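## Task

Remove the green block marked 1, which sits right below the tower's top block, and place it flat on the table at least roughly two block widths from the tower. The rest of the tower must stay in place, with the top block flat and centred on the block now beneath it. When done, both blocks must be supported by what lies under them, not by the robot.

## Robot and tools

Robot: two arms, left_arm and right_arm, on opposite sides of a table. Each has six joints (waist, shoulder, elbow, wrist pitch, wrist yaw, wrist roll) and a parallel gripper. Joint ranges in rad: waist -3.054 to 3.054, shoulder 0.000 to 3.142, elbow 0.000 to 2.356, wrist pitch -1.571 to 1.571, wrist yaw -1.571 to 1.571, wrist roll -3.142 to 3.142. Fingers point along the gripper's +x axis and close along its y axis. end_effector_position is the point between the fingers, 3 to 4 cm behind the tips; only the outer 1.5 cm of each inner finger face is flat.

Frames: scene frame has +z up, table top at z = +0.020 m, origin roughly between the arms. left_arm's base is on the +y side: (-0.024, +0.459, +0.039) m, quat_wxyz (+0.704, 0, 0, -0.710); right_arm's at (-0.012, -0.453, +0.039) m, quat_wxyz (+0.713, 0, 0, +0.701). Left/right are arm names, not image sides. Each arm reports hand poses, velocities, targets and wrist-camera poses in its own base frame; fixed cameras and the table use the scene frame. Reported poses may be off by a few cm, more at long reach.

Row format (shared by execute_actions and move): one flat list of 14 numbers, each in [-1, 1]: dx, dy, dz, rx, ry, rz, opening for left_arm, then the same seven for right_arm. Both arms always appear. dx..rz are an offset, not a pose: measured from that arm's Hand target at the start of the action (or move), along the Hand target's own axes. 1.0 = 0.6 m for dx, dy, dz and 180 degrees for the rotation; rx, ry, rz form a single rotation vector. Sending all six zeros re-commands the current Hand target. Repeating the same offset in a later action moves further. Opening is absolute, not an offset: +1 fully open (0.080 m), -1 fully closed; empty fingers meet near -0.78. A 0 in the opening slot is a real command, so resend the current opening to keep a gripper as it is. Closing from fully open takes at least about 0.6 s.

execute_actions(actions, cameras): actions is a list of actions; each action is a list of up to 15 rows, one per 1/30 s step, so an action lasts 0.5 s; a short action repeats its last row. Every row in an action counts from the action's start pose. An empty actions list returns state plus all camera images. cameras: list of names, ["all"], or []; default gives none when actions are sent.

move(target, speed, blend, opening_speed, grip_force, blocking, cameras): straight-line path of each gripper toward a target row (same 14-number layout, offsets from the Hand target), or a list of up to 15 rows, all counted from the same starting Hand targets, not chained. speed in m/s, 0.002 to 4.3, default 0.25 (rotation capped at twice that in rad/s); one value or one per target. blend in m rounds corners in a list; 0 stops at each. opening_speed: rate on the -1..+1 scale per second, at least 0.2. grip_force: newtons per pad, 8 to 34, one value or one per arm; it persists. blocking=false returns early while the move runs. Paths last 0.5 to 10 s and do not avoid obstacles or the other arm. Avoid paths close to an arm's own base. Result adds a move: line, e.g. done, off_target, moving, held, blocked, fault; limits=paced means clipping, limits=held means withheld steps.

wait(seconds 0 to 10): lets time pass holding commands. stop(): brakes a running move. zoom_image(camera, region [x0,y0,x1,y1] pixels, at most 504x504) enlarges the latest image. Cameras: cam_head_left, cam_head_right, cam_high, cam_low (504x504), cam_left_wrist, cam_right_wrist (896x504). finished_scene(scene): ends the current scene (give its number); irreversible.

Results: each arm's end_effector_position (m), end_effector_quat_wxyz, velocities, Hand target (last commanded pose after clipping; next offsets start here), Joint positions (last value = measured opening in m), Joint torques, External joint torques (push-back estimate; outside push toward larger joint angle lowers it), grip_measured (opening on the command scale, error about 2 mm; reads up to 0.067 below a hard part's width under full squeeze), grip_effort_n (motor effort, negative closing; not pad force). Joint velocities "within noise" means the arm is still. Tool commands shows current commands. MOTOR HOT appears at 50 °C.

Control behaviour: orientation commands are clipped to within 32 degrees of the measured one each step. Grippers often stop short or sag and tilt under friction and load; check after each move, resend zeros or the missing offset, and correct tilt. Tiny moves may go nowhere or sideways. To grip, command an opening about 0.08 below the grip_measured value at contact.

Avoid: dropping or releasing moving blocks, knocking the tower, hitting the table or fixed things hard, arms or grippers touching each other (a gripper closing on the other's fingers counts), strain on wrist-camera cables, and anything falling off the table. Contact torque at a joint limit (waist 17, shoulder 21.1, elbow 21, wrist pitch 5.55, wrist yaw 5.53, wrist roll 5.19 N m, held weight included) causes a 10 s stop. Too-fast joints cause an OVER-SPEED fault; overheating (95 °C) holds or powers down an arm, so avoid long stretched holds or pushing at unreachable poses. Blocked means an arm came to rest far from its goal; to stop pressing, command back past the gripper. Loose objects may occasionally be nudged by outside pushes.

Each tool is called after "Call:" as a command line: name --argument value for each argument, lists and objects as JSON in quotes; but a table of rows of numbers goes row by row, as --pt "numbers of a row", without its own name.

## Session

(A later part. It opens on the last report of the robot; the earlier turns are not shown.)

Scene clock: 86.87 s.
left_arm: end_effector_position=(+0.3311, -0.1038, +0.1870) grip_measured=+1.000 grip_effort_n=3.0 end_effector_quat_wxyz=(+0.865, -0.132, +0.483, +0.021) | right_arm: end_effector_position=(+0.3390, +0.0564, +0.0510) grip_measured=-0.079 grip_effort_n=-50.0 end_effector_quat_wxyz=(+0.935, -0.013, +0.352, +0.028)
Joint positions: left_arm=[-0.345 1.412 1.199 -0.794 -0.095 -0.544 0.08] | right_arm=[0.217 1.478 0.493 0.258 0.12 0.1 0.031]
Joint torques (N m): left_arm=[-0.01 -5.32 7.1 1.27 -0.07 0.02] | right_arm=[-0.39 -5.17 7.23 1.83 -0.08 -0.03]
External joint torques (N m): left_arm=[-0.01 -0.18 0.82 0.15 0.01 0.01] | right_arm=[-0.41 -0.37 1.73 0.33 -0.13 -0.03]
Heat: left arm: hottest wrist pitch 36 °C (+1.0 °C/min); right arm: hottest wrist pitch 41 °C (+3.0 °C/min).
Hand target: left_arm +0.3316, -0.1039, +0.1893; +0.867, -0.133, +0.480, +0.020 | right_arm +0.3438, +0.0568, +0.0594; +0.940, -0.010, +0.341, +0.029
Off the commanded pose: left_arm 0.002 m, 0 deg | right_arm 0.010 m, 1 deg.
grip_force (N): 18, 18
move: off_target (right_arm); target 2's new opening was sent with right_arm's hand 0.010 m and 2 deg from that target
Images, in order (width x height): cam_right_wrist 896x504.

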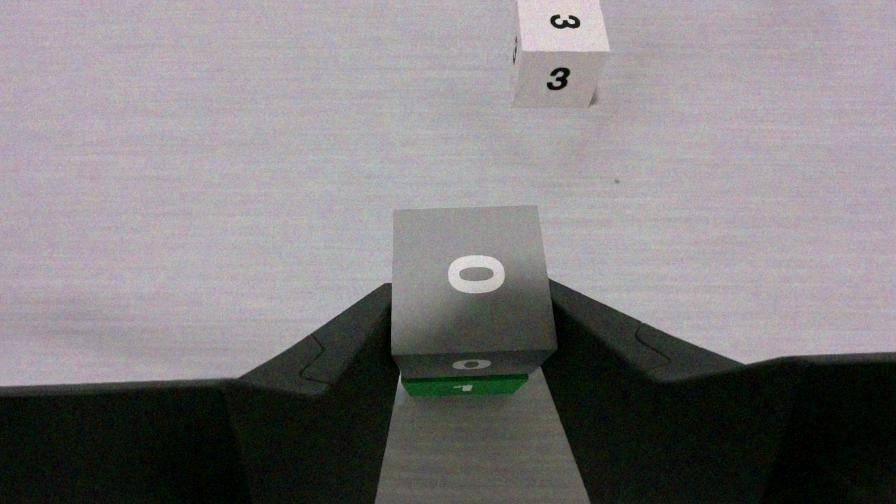

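Call:
move --pt "0 0 0 0 0 0 1 -0.0482 0 0.0575 0 0 0 -0.4" --pt "0 0 0 0 0 0 1 0.09 -0.0728 0.1878 0 0.003 0 -0.4" --pt "0 0 0 0 0 0 1 0.1353 -0.0727 0.115 0 0.006 0 -0.4" --speed '[0.1,0.12,0.06]' --blend '[0.015,0,0]' --cameras '["cam_low","cam_left_wrist","cam_right_wrist"]'

Call:
zoom_image --camera "cam_low" --region '[240, 220, 290, 270]'

Call:
zoom_image --camera "cam_left_wrist" --region '[200, 30, 350, 180]'

Scene clock: 103.50 s.
left_arm: end_effector_position=(+0.3311, -0.1038, +0.1870) grip_measured=+1.000 grip_effort_n=2.6 end_effector_quat_wxyz=(+0.865, -0.132, +0.483, +0.021) | right_arm: end_effector_position=(+0.4553, +0.0206, +0.0686) grip_measured=-0.079 grip_effort_n=-50.0 end_effector_quat_wxyz=(+0.940, -0.011, +0.341, +0.028)
Joint positions: left_arm=[-0.345 1.412 1.199 -0.794 -0.095 -0.544 0.08] | right_arm=[0.04 1.824 0.943 0.184 -0.014 -0.014 0.031]
Joint torques (N m): left_arm=[0.04 -5.36 7.04 1.28 -0.08 -0.01] | right_arm=[-0.28 -5.37 4.94 1.87 -0.17 -0.03]
External joint torques (N m): left_arm=[0.07 -0.25 0.75 0.15 -0.01 -0.02] | right_arm=[-0.29 2.41 -0.92 0.35 -0.16 -0.04]
Heat: left arm: hottest wrist pitch 36 °C (+0.0 °C/min); right arm: hottest wrist pitch 41 °C (+1.0 °C/min).
Hand target: left_arm +0.3316, -0.1039, +0.1893; +0.867, -0.133, +0.480, +0.020 | right_arm +0.4528, +0.0199, +0.0603; +0.936, -0.010, +0.349, +0.029
Off the commanded pose: left_arm 0.002 m, 0 deg | right_arm 0.009 m, 1 deg.
grip_force (N): 18, 18
move: off_target (right_arm)
Images, in order (width x height): cam_low 504x504, cam_left_wrist 896x504, cam_right_wrist 896x504.

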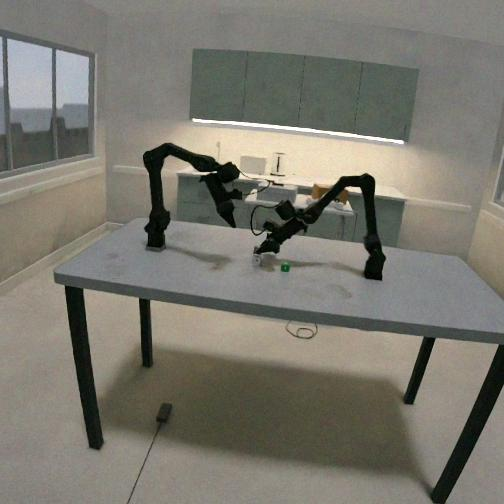

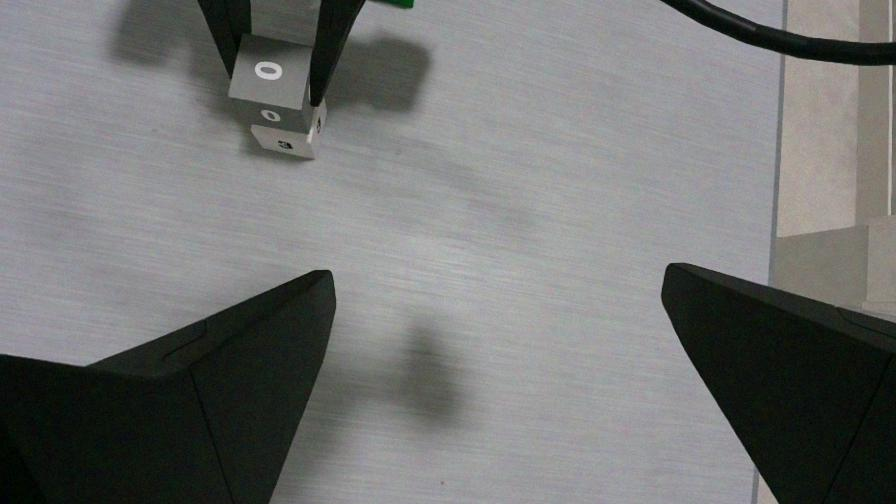

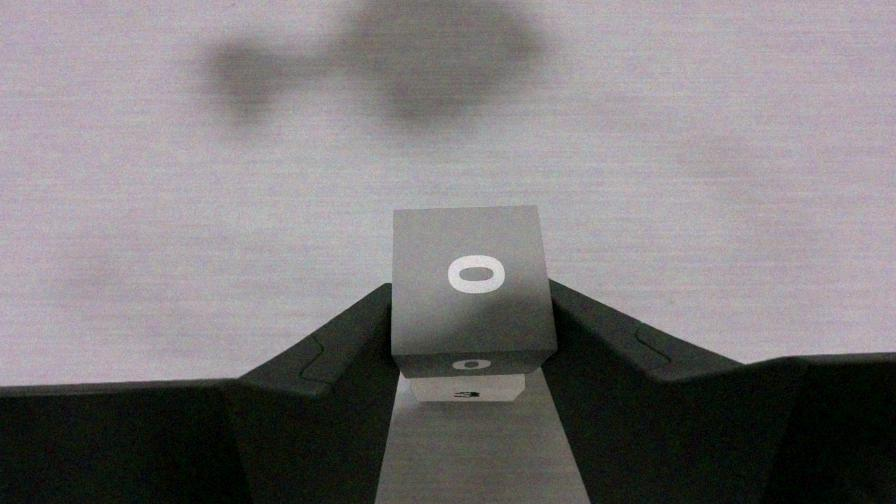

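Scaled by 10.080.

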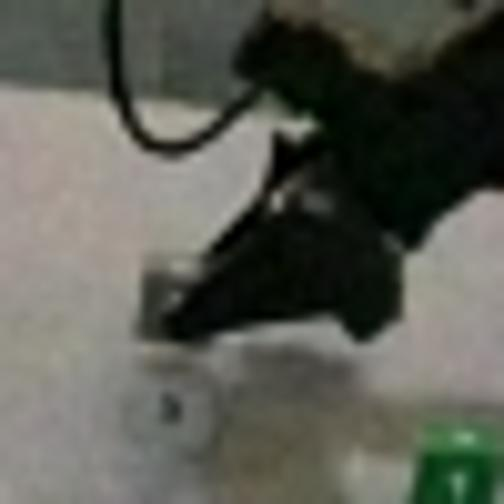

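Scaled by 3.360.

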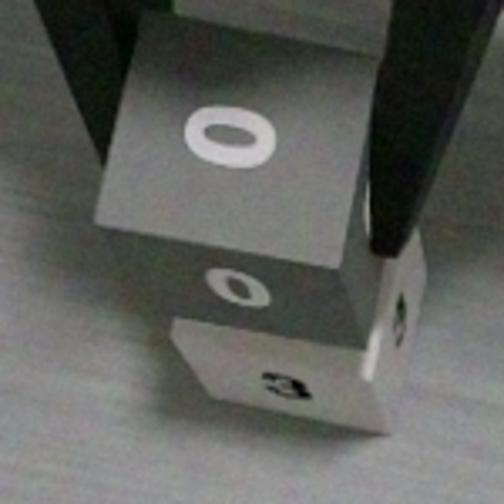

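Call:
move --target '[0,0,0,0,0,0,1,0.0075,0,-0.0089,0,0.0055,0,-0.4]' --speed 0.05 --cameras '["cam_low","cam_left_wrist","cam_right_wrist"]'

Call:
zoom_image --camera "cam_low" --region '[240, 220, 290, 270]'

Call:
zoom_image --camera "cam_left_wrist" --region '[200, 30, 350, 180]'

Scene clock: 114.93 s.
left_arm: end_effector_position=(+0.3311, -0.1038, +0.1870) grip_measured=+1.000 grip_effort_n=2.1 end_effector_quat_wxyz=(+0.865, -0.132, +0.483, +0.021) | right_arm: end_effector_position=(+0.4547, +0.0205, +0.0609) grip_measured=-0.079 grip_effort_n=-50.0 end_effector_quat_wxyz=(+0.937, -0.011, +0.349, +0.028)
Joint positions: left_arm=[-0.345 1.412 1.199 -0.794 -0.095 -0.544 0.08] | right_arm=[0.04 1.841 0.943 0.184 -0.014 -0.014 0.031]
Joint torques (N m): left_arm=[0.01 -5.42 7.08 1.26 -0.08 -0.01] | right_arm=[-0.27 -5.34 5.37 1.66 -0.16 -0.04]
External joint torques (N m): left_arm=[0.01 -0.27 0.79 0.15 0 -0.03] | right_arm=[-0.3 2.52 -0.47 0.14 -0.14 -0.04]
Heat: left arm: hottest wrist pitch 36 °C (+0.0 °C/min); right arm: hottest wrist pitch 43 °C (+2.0 °C/min).
Hand target: left_arm +0.3316, -0.1039, +0.1893; +0.867, -0.133, +0.480, +0.020 | right_arm +0.4527, +0.0199, +0.0533; +0.933, -0.011, +0.357, +0.029
Off the commanded pose: left_arm 0.002 m, 0 deg | right_arm 0.008 m, 1 deg.
grip_force (N): 18, 18
move: done
Images, in order (width x height): cam_low 504x504, cam_left_wrist 896x504, cam_right_wrist 896x504.

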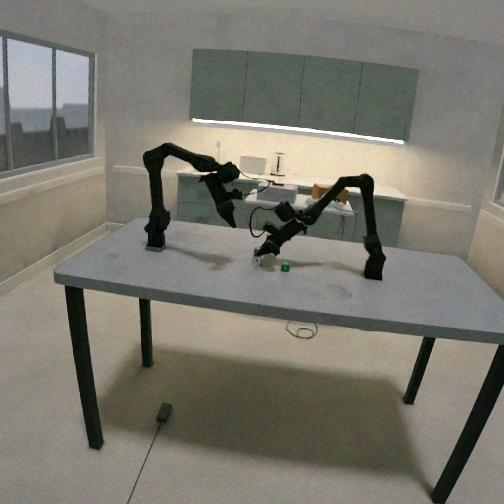

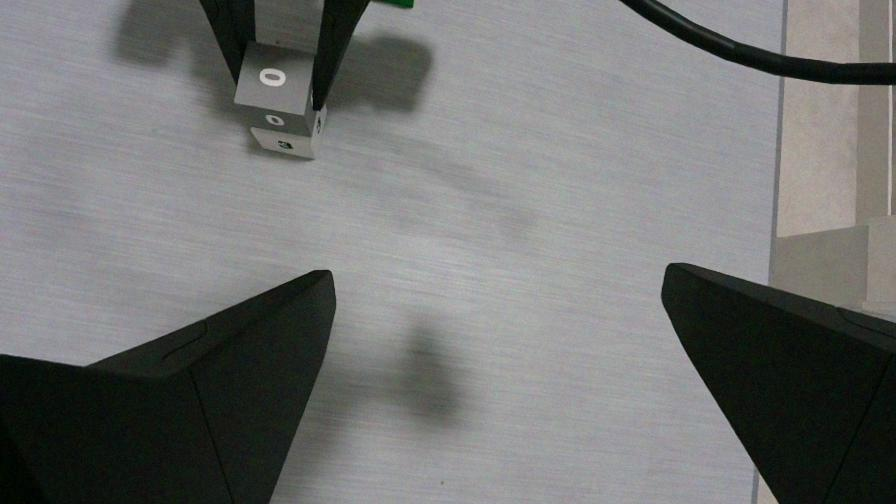

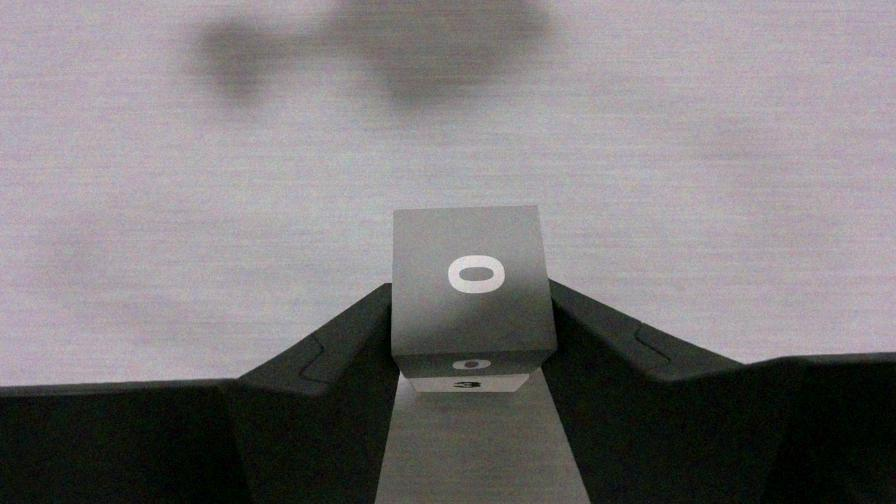

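Scaled by 10.080.

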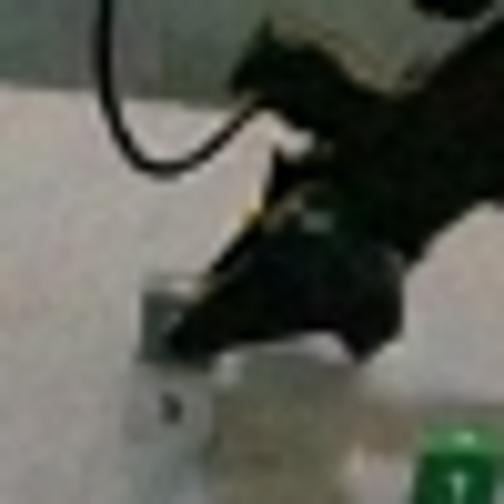

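Scaled by 3.360.

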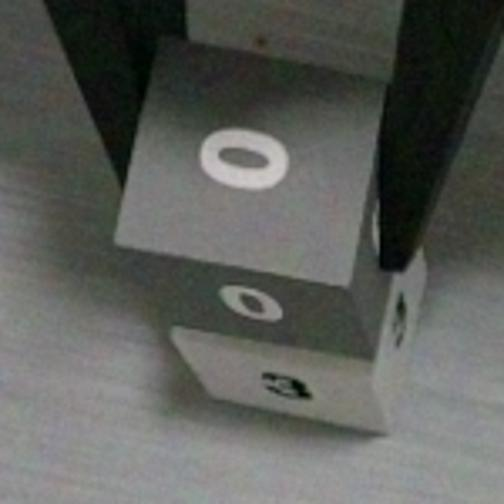

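Call:
move --target '[0,0,0,0,0,0,1,0.01,0,-0.008,0,0,0,-0.4]' --speed 0.025 --cameras '["cam_low","cam_left_wrist","cam_right_wrist"]'

Call:
zoom_image --camera "cam_low" --region '[240, 220, 290, 270]'

Call:
zoom_image --camera "cam_left_wrist" --region '[200, 30, 350, 180]'

Scene clock: 122.33 s.
left_arm: end_effector_position=(+0.3311, -0.1038, +0.1870) grip_measured=+1.000 grip_effort_n=2.1 end_effector_quat_wxyz=(+0.865, -0.132, +0.483, +0.021) | right_arm: end_effector_position=(+0.4571, +0.0206, +0.0551) grip_measured=-0.079 grip_effort_n=-49.5 end_effector_quat_wxyz=(+0.937, -0.011, +0.348, +0.028)
Joint positions: left_arm=[-0.345 1.412 1.199 -0.794 -0.095 -0.544 0.08] | right_arm=[0.04 1.864 0.942 0.211 -0.014 -0.014 0.031]
Joint torques (N m): left_arm=[-0.02 -5.35 7.13 1.26 -0.1 0] | right_arm=[-0.26 -5.32 4.7 1.83 -0.15 -0.02]
External joint torques (N m): left_arm=[-0.02 -0.24 0.84 0.13 -0.02 -0.01] | right_arm=[-0.27 2.58 -1.04 0.32 -0.14 -0.03]
Heat: left arm: hottest wrist pitch 36 °C (+0.0 °C/min); right arm: hottest wrist pitch 43 °C (+2.0 °C/min).
Hand target: left_arm +0.3316, -0.1039, +0.1893; +0.867, -0.133, +0.480, +0.020 | right_arm +0.4540, +0.0200, +0.0458; +0.933, -0.011, +0.357, +0.029
Off the commanded pose: left_arm 0.002 m, 0 deg | right_arm 0.010 m, 1 deg.
grip_force (N): 18, 18
move: off_target (right_arm)
Images, in order (width x height): cam_low 504x504, cam_left_wrist 896x504, cam_right_wrist 896x504.

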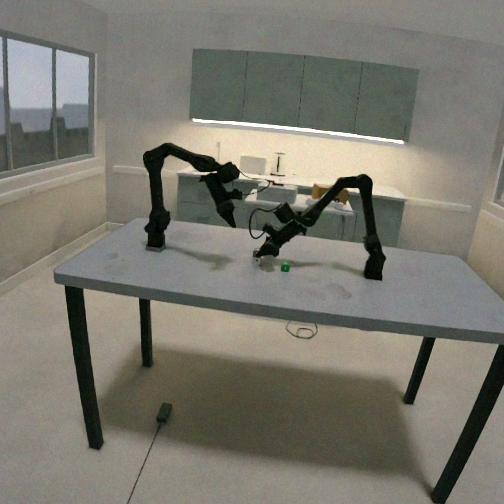

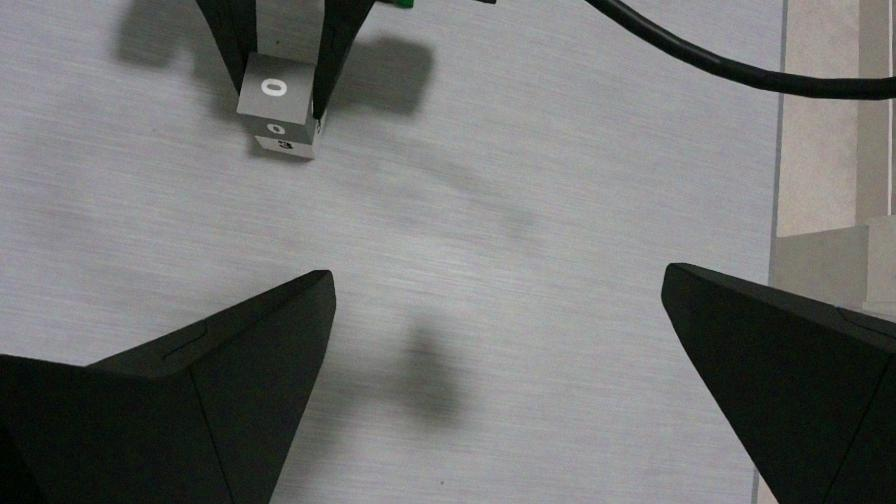

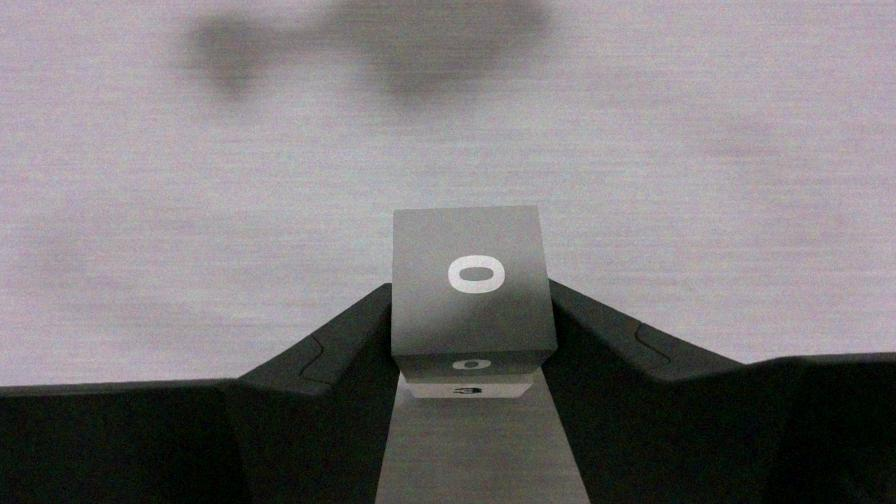

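Scaled by 10.080.

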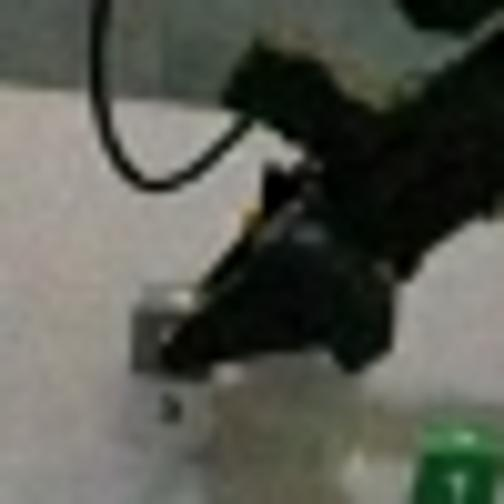

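Scaled by 3.360.

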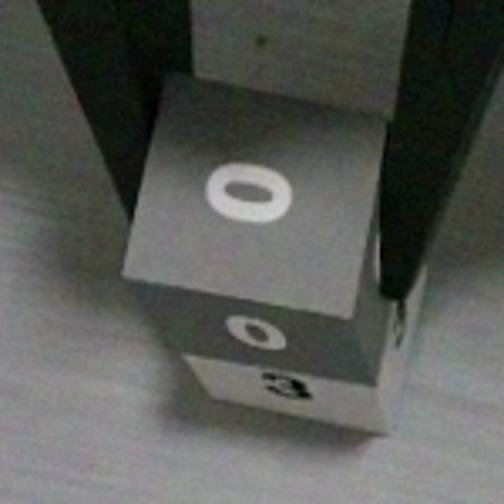

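Call:
move --target '[0,0,0,0,0,0,1,0.0017,-0.0008,-0.0075,0,0,0,-0.4]' --speed 0.025 --cameras '["cam_low","cam_left_wrist","cam_right_wrist"]'

Call:
zoom_image --camera "cam_left_wrist" --region '[220, 60, 340, 180]'

Scene clock: 140.77 s.
left_arm: end_effector_position=(+0.3311, -0.1038, +0.1870) grip_measured=+1.000 grip_effort_n=2.6 end_effector_quat_wxyz=(+0.865, -0.132, +0.483, +0.021) | right_arm: end_effector_position=(+0.4564, +0.0205, +0.0542) grip_measured=-0.079 grip_effort_n=-49.5 end_effector_quat_wxyz=(+0.939, -0.012, +0.343, +0.028)
Joint positions: left_arm=[-0.345 1.412 1.199 -0.794 -0.095 -0.544 0.08] | right_arm=[0.04 1.864 0.93 0.233 -0.015 -0.015 0.031]
Joint torques (N m): left_arm=[0.08 -5.39 7.06 1.24 -0.1 -0.03] | right_arm=[-0.39 -4.94 4.14 1.61 -0.17 -0.02]
External joint torques (N m): left_arm=[0.08 -0.17 0.73 0.12 -0.01 -0.04] | right_arm=[-0.44 2.9 -1.53 0.11 -0.16 -0.02]
Heat: left arm: hottest wrist pitch 36 °C (+0.0 °C/min); right arm: hottest wrist pitch 43 °C (+2.0 °C/min).
Hand target: left_arm +0.3316, -0.1039, +0.1893; +0.867, -0.133, +0.480, +0.020 | right_arm +0.4517, +0.0193, +0.0417; +0.933, -0.011, +0.358, +0.029
Off the commanded pose: left_arm 0.002 m, 0 deg | right_arm 0.013 m, 2 deg.
grip_force (N): 18, 18
move: off_target (right_arm)
Images, in order (width x height): cam_low 504x504, cam_left_wrist 896x504, cam_right_wrist 896x504.

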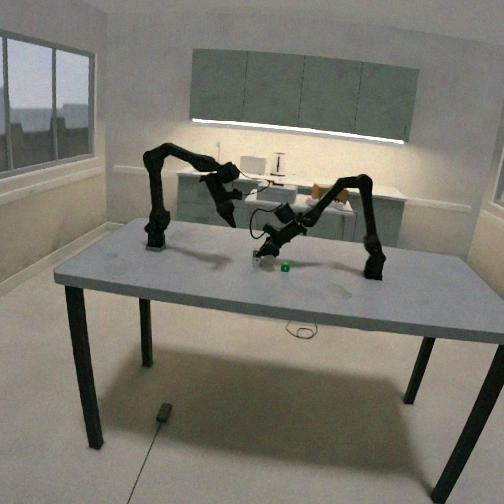

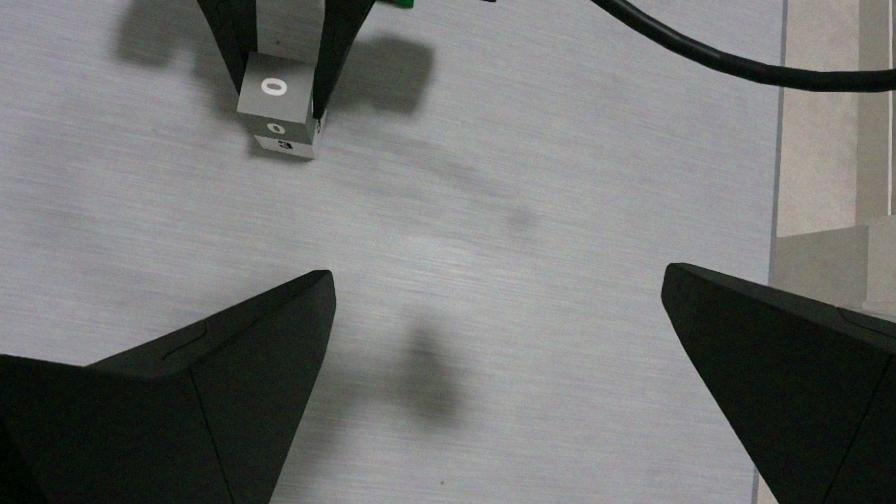

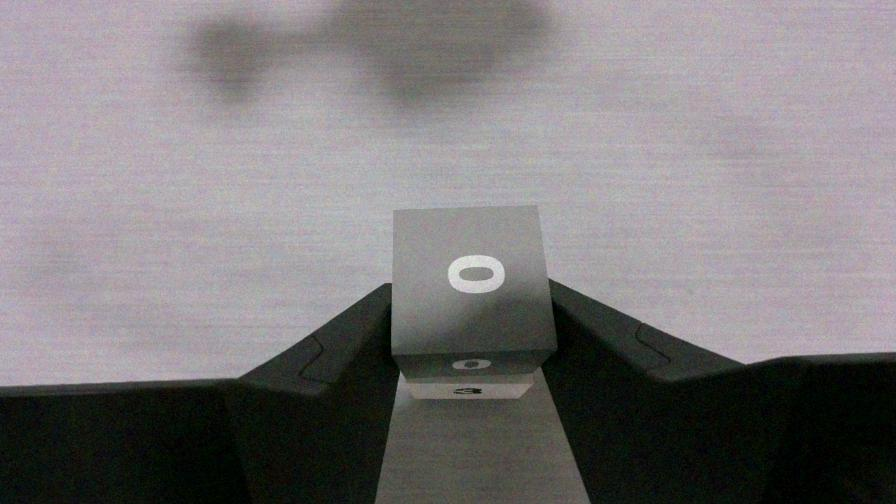

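Scaled by 4.200.

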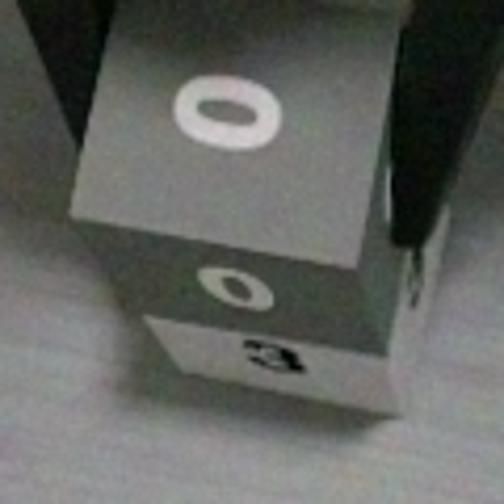

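Call:
move --target '[0,0,0,0,0,0,1,-0.0078,0,0.0018,0,0.004,0,-0.4]' --speed 0.02 --cameras '["cam_low","cam_left_wrist","cam_right_wrist"]'

Call:
zoom_image --camera "cam_left_wrist" --region '[220, 60, 340, 180]'

Call:
zoom_image --camera "cam_low" --region '[240, 220, 290, 270]'

Scene clock: 146.87 s.
left_arm: end_effector_position=(+0.3311, -0.1038, +0.1870) grip_measured=+1.000 grip_effort_n=2.6 end_effector_quat_wxyz=(+0.865, -0.132, +0.483, +0.021) | right_arm: end_effector_position=(+0.4538, +0.0202, +0.0526) grip_measured=-0.079 grip_effort_n=-49.5 end_effector_quat_wxyz=(+0.936, -0.012, +0.351, +0.028)
Joint positions: left_arm=[-0.345 1.412 1.199 -0.794 -0.095 -0.544 0.08] | right_arm=[0.04 1.86 0.93 0.213 -0.015 -0.017 0.031]
Joint torques (N m): left_arm=[-0.01 -5.3 7.03 1.26 -0.11 -0.01] | right_arm=[-0.38 -6.34 4.89 0.49 -0.17 0.02]
External joint torques (N m): left_arm=[0.01 -0.14 0.72 0.13 -0.03 -0.02] | right_arm=[-0.38 1.55 -0.83 -1.02 -0.16 0.02]
Heat: left arm: hottest wrist pitch 36 °C (+0.0 °C/min); right arm: hottest wrist pitch 43 °C (+2.0 °C/min).
Hand target: left_arm +0.3316, -0.1039, +0.1893; +0.867, -0.133, +0.480, +0.020 | right_arm +0.4490, +0.0190, +0.0456; +0.931, -0.011, +0.363, +0.029
Off the commanded pose: left_arm 0.002 m, 0 deg | right_arm 0.009 m, 2 deg.
grip_force (N): 18, 18
move: off_target (right_arm)
Images, in order (width x height): cam_low 504x504, cam_left_wrist 896x504, cam_right_wrist 896x504.

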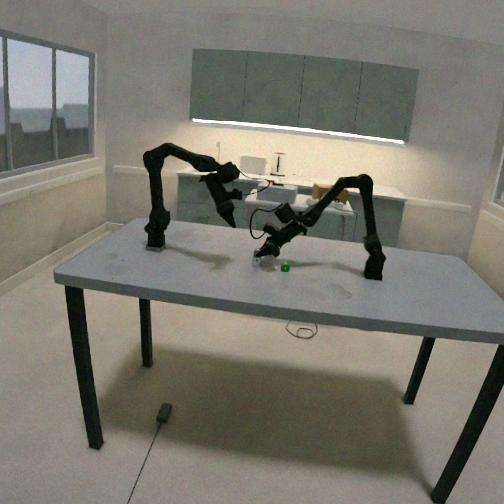

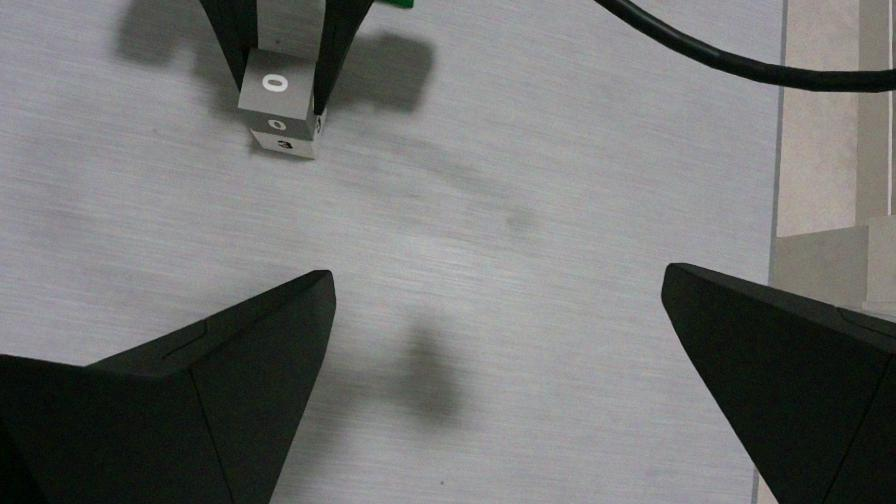

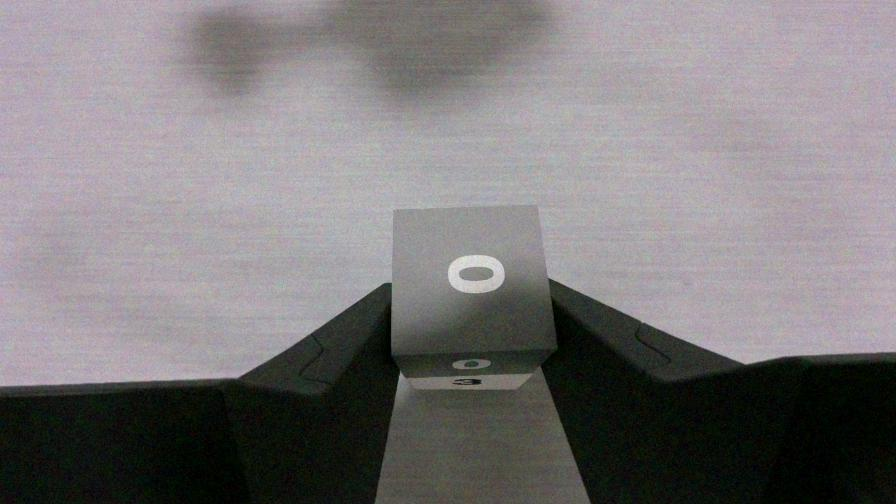

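Scaled by 4.200.

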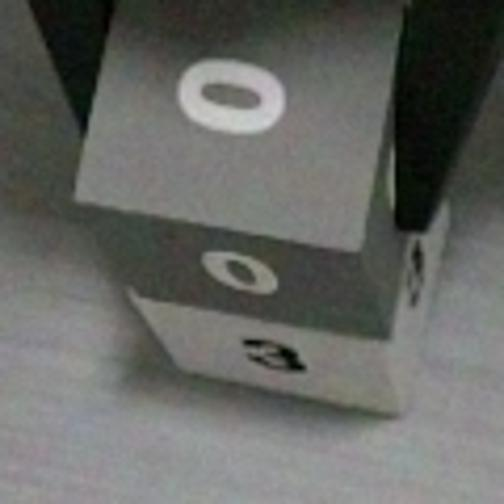

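Scaled by 10.080.

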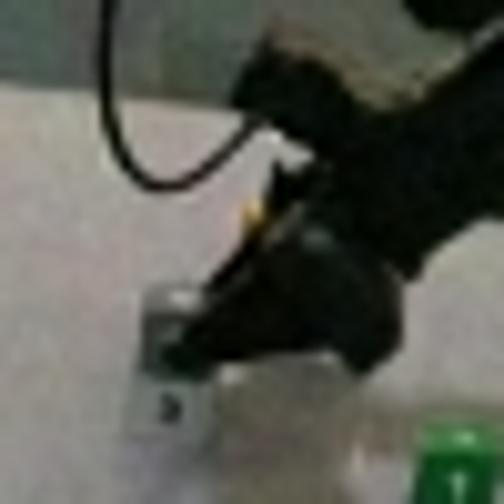

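Call:
move --pt "0 0 0 0 0 0 1 -0.0033 0 0.0059 0 -0.004 0 -0.4" --pt "0 0 0 0 0 0 1 -0.0033 0 0.0059 0 -0.004 0 0.25" --pt "0 0 0 0 0 0 1 -0.2 0 0.02 0 -0.004 0 0.25" --speed '[0.02,0.05,0.15]' --opening_speed 0.5 --cameras '["cam_head_left","cam_head_right","cam_low","cam_left_wrist","cam_right_wrist"]'

Call:
zoom_image --camera "cam_left_wrist" --region '[220, 40, 340, 180]'

Call:
zoom_image --camera "cam_right_wrist" --region '[350, 50, 650, 350]'

Scene clock: 158.83 s.
left_arm: end_effector_position=(+0.3311, -0.1038, +0.1870) grip_measured=+1.000 grip_effort_n=2.6 end_effector_quat_wxyz=(+0.865, -0.132, +0.483, +0.021) | right_arm: end_effector_position=(+0.3719, +0.0150, +0.1357) grip_measured=+0.246 grip_effort_n=21.2 end_effector_quat_wxyz=(+0.933, -0.011, +0.358, +0.028)
Joint positions: left_arm=[-0.345 1.412 1.199 -0.794 -0.095 -0.544 0.08] | right_arm=[0.032 1.385 0.817 -0.165 -0.021 -0.021 0.046]
Joint torques (N m): left_arm=[-0.06 -5.3 7.13 1.25 -0.09 0] | right_arm=[-0.38 -5.62 5.58 1.58 -0.17 -0.03]
External joint torques (N m): left_arm=[-0.06 -0.12 0.83 0.13 -0.01 -0.01] | right_arm=[-0.44 -0.51 -0.96 0.11 -0.15 -0.03]
Heat: left arm: hottest wrist pitch 36 °C (+0.0 °C/min); right arm: hottest wrist pitch 41 °C (+0.0 °C/min).
Hand target: left_arm +0.3316, -0.1039, +0.1893; +0.867, -0.133, +0.480, +0.020 | right_arm +0.3690, +0.0142, +0.1358; +0.933, -0.011, +0.357, +0.029
Off the commanded pose: left_arm 0.002 m, 0 deg | right_arm 0.003 m, 0 deg.
grip_force (N): 18, 18
move: done
Images, in order (width x height): cam_head_left 504x504, cam_head_right 504x504, cam_low 504x504, cam_left_wrist 896x504, cam_right_wrist 896x504.

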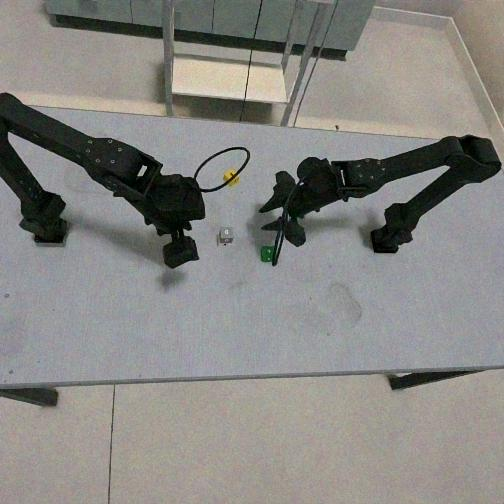

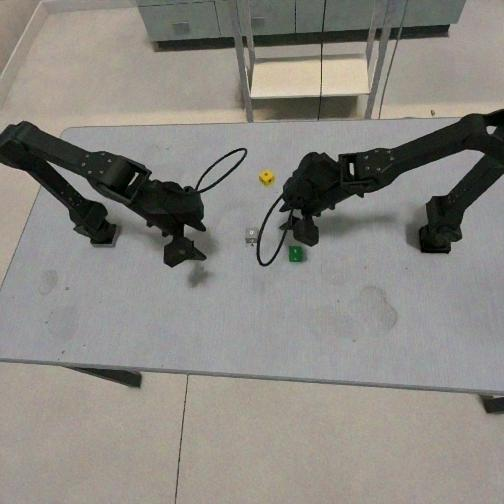

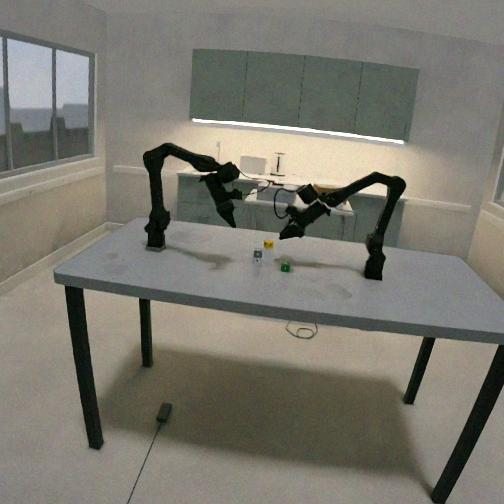

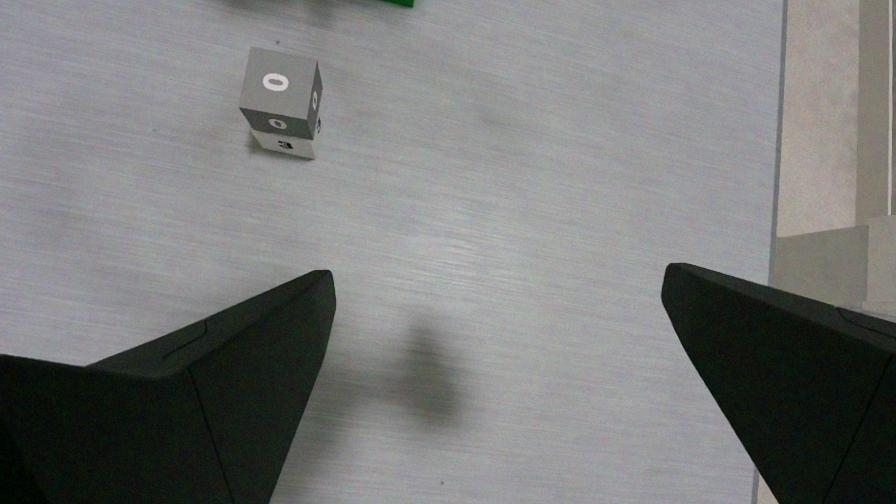

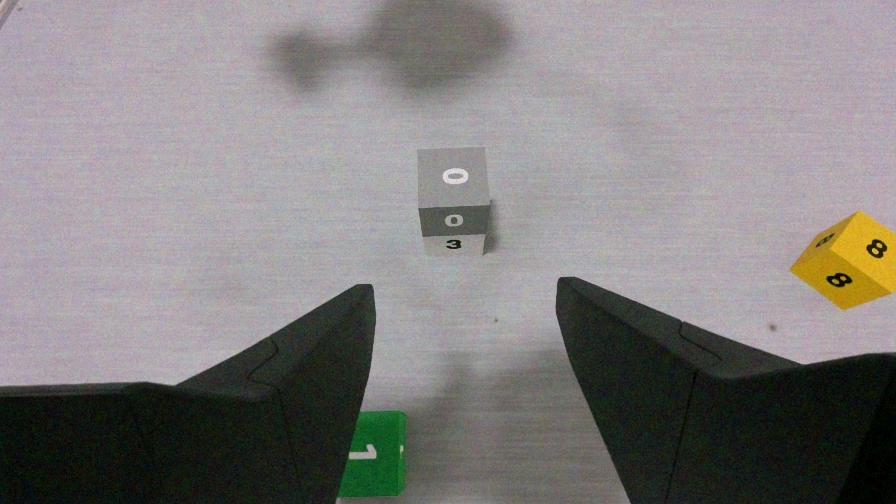

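Scaled by 3.600.

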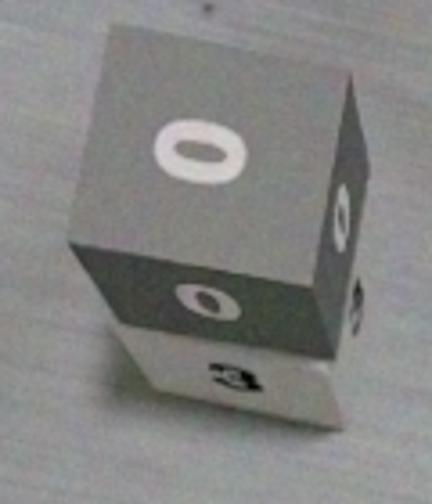

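Scaled by 1.680.

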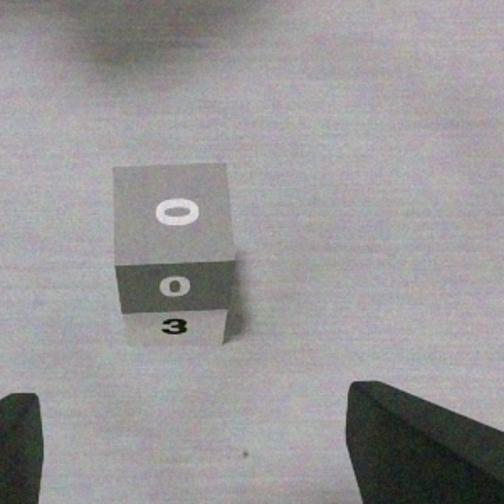

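Call:
finished_scene --scene 2

The scene is finished: the task was done.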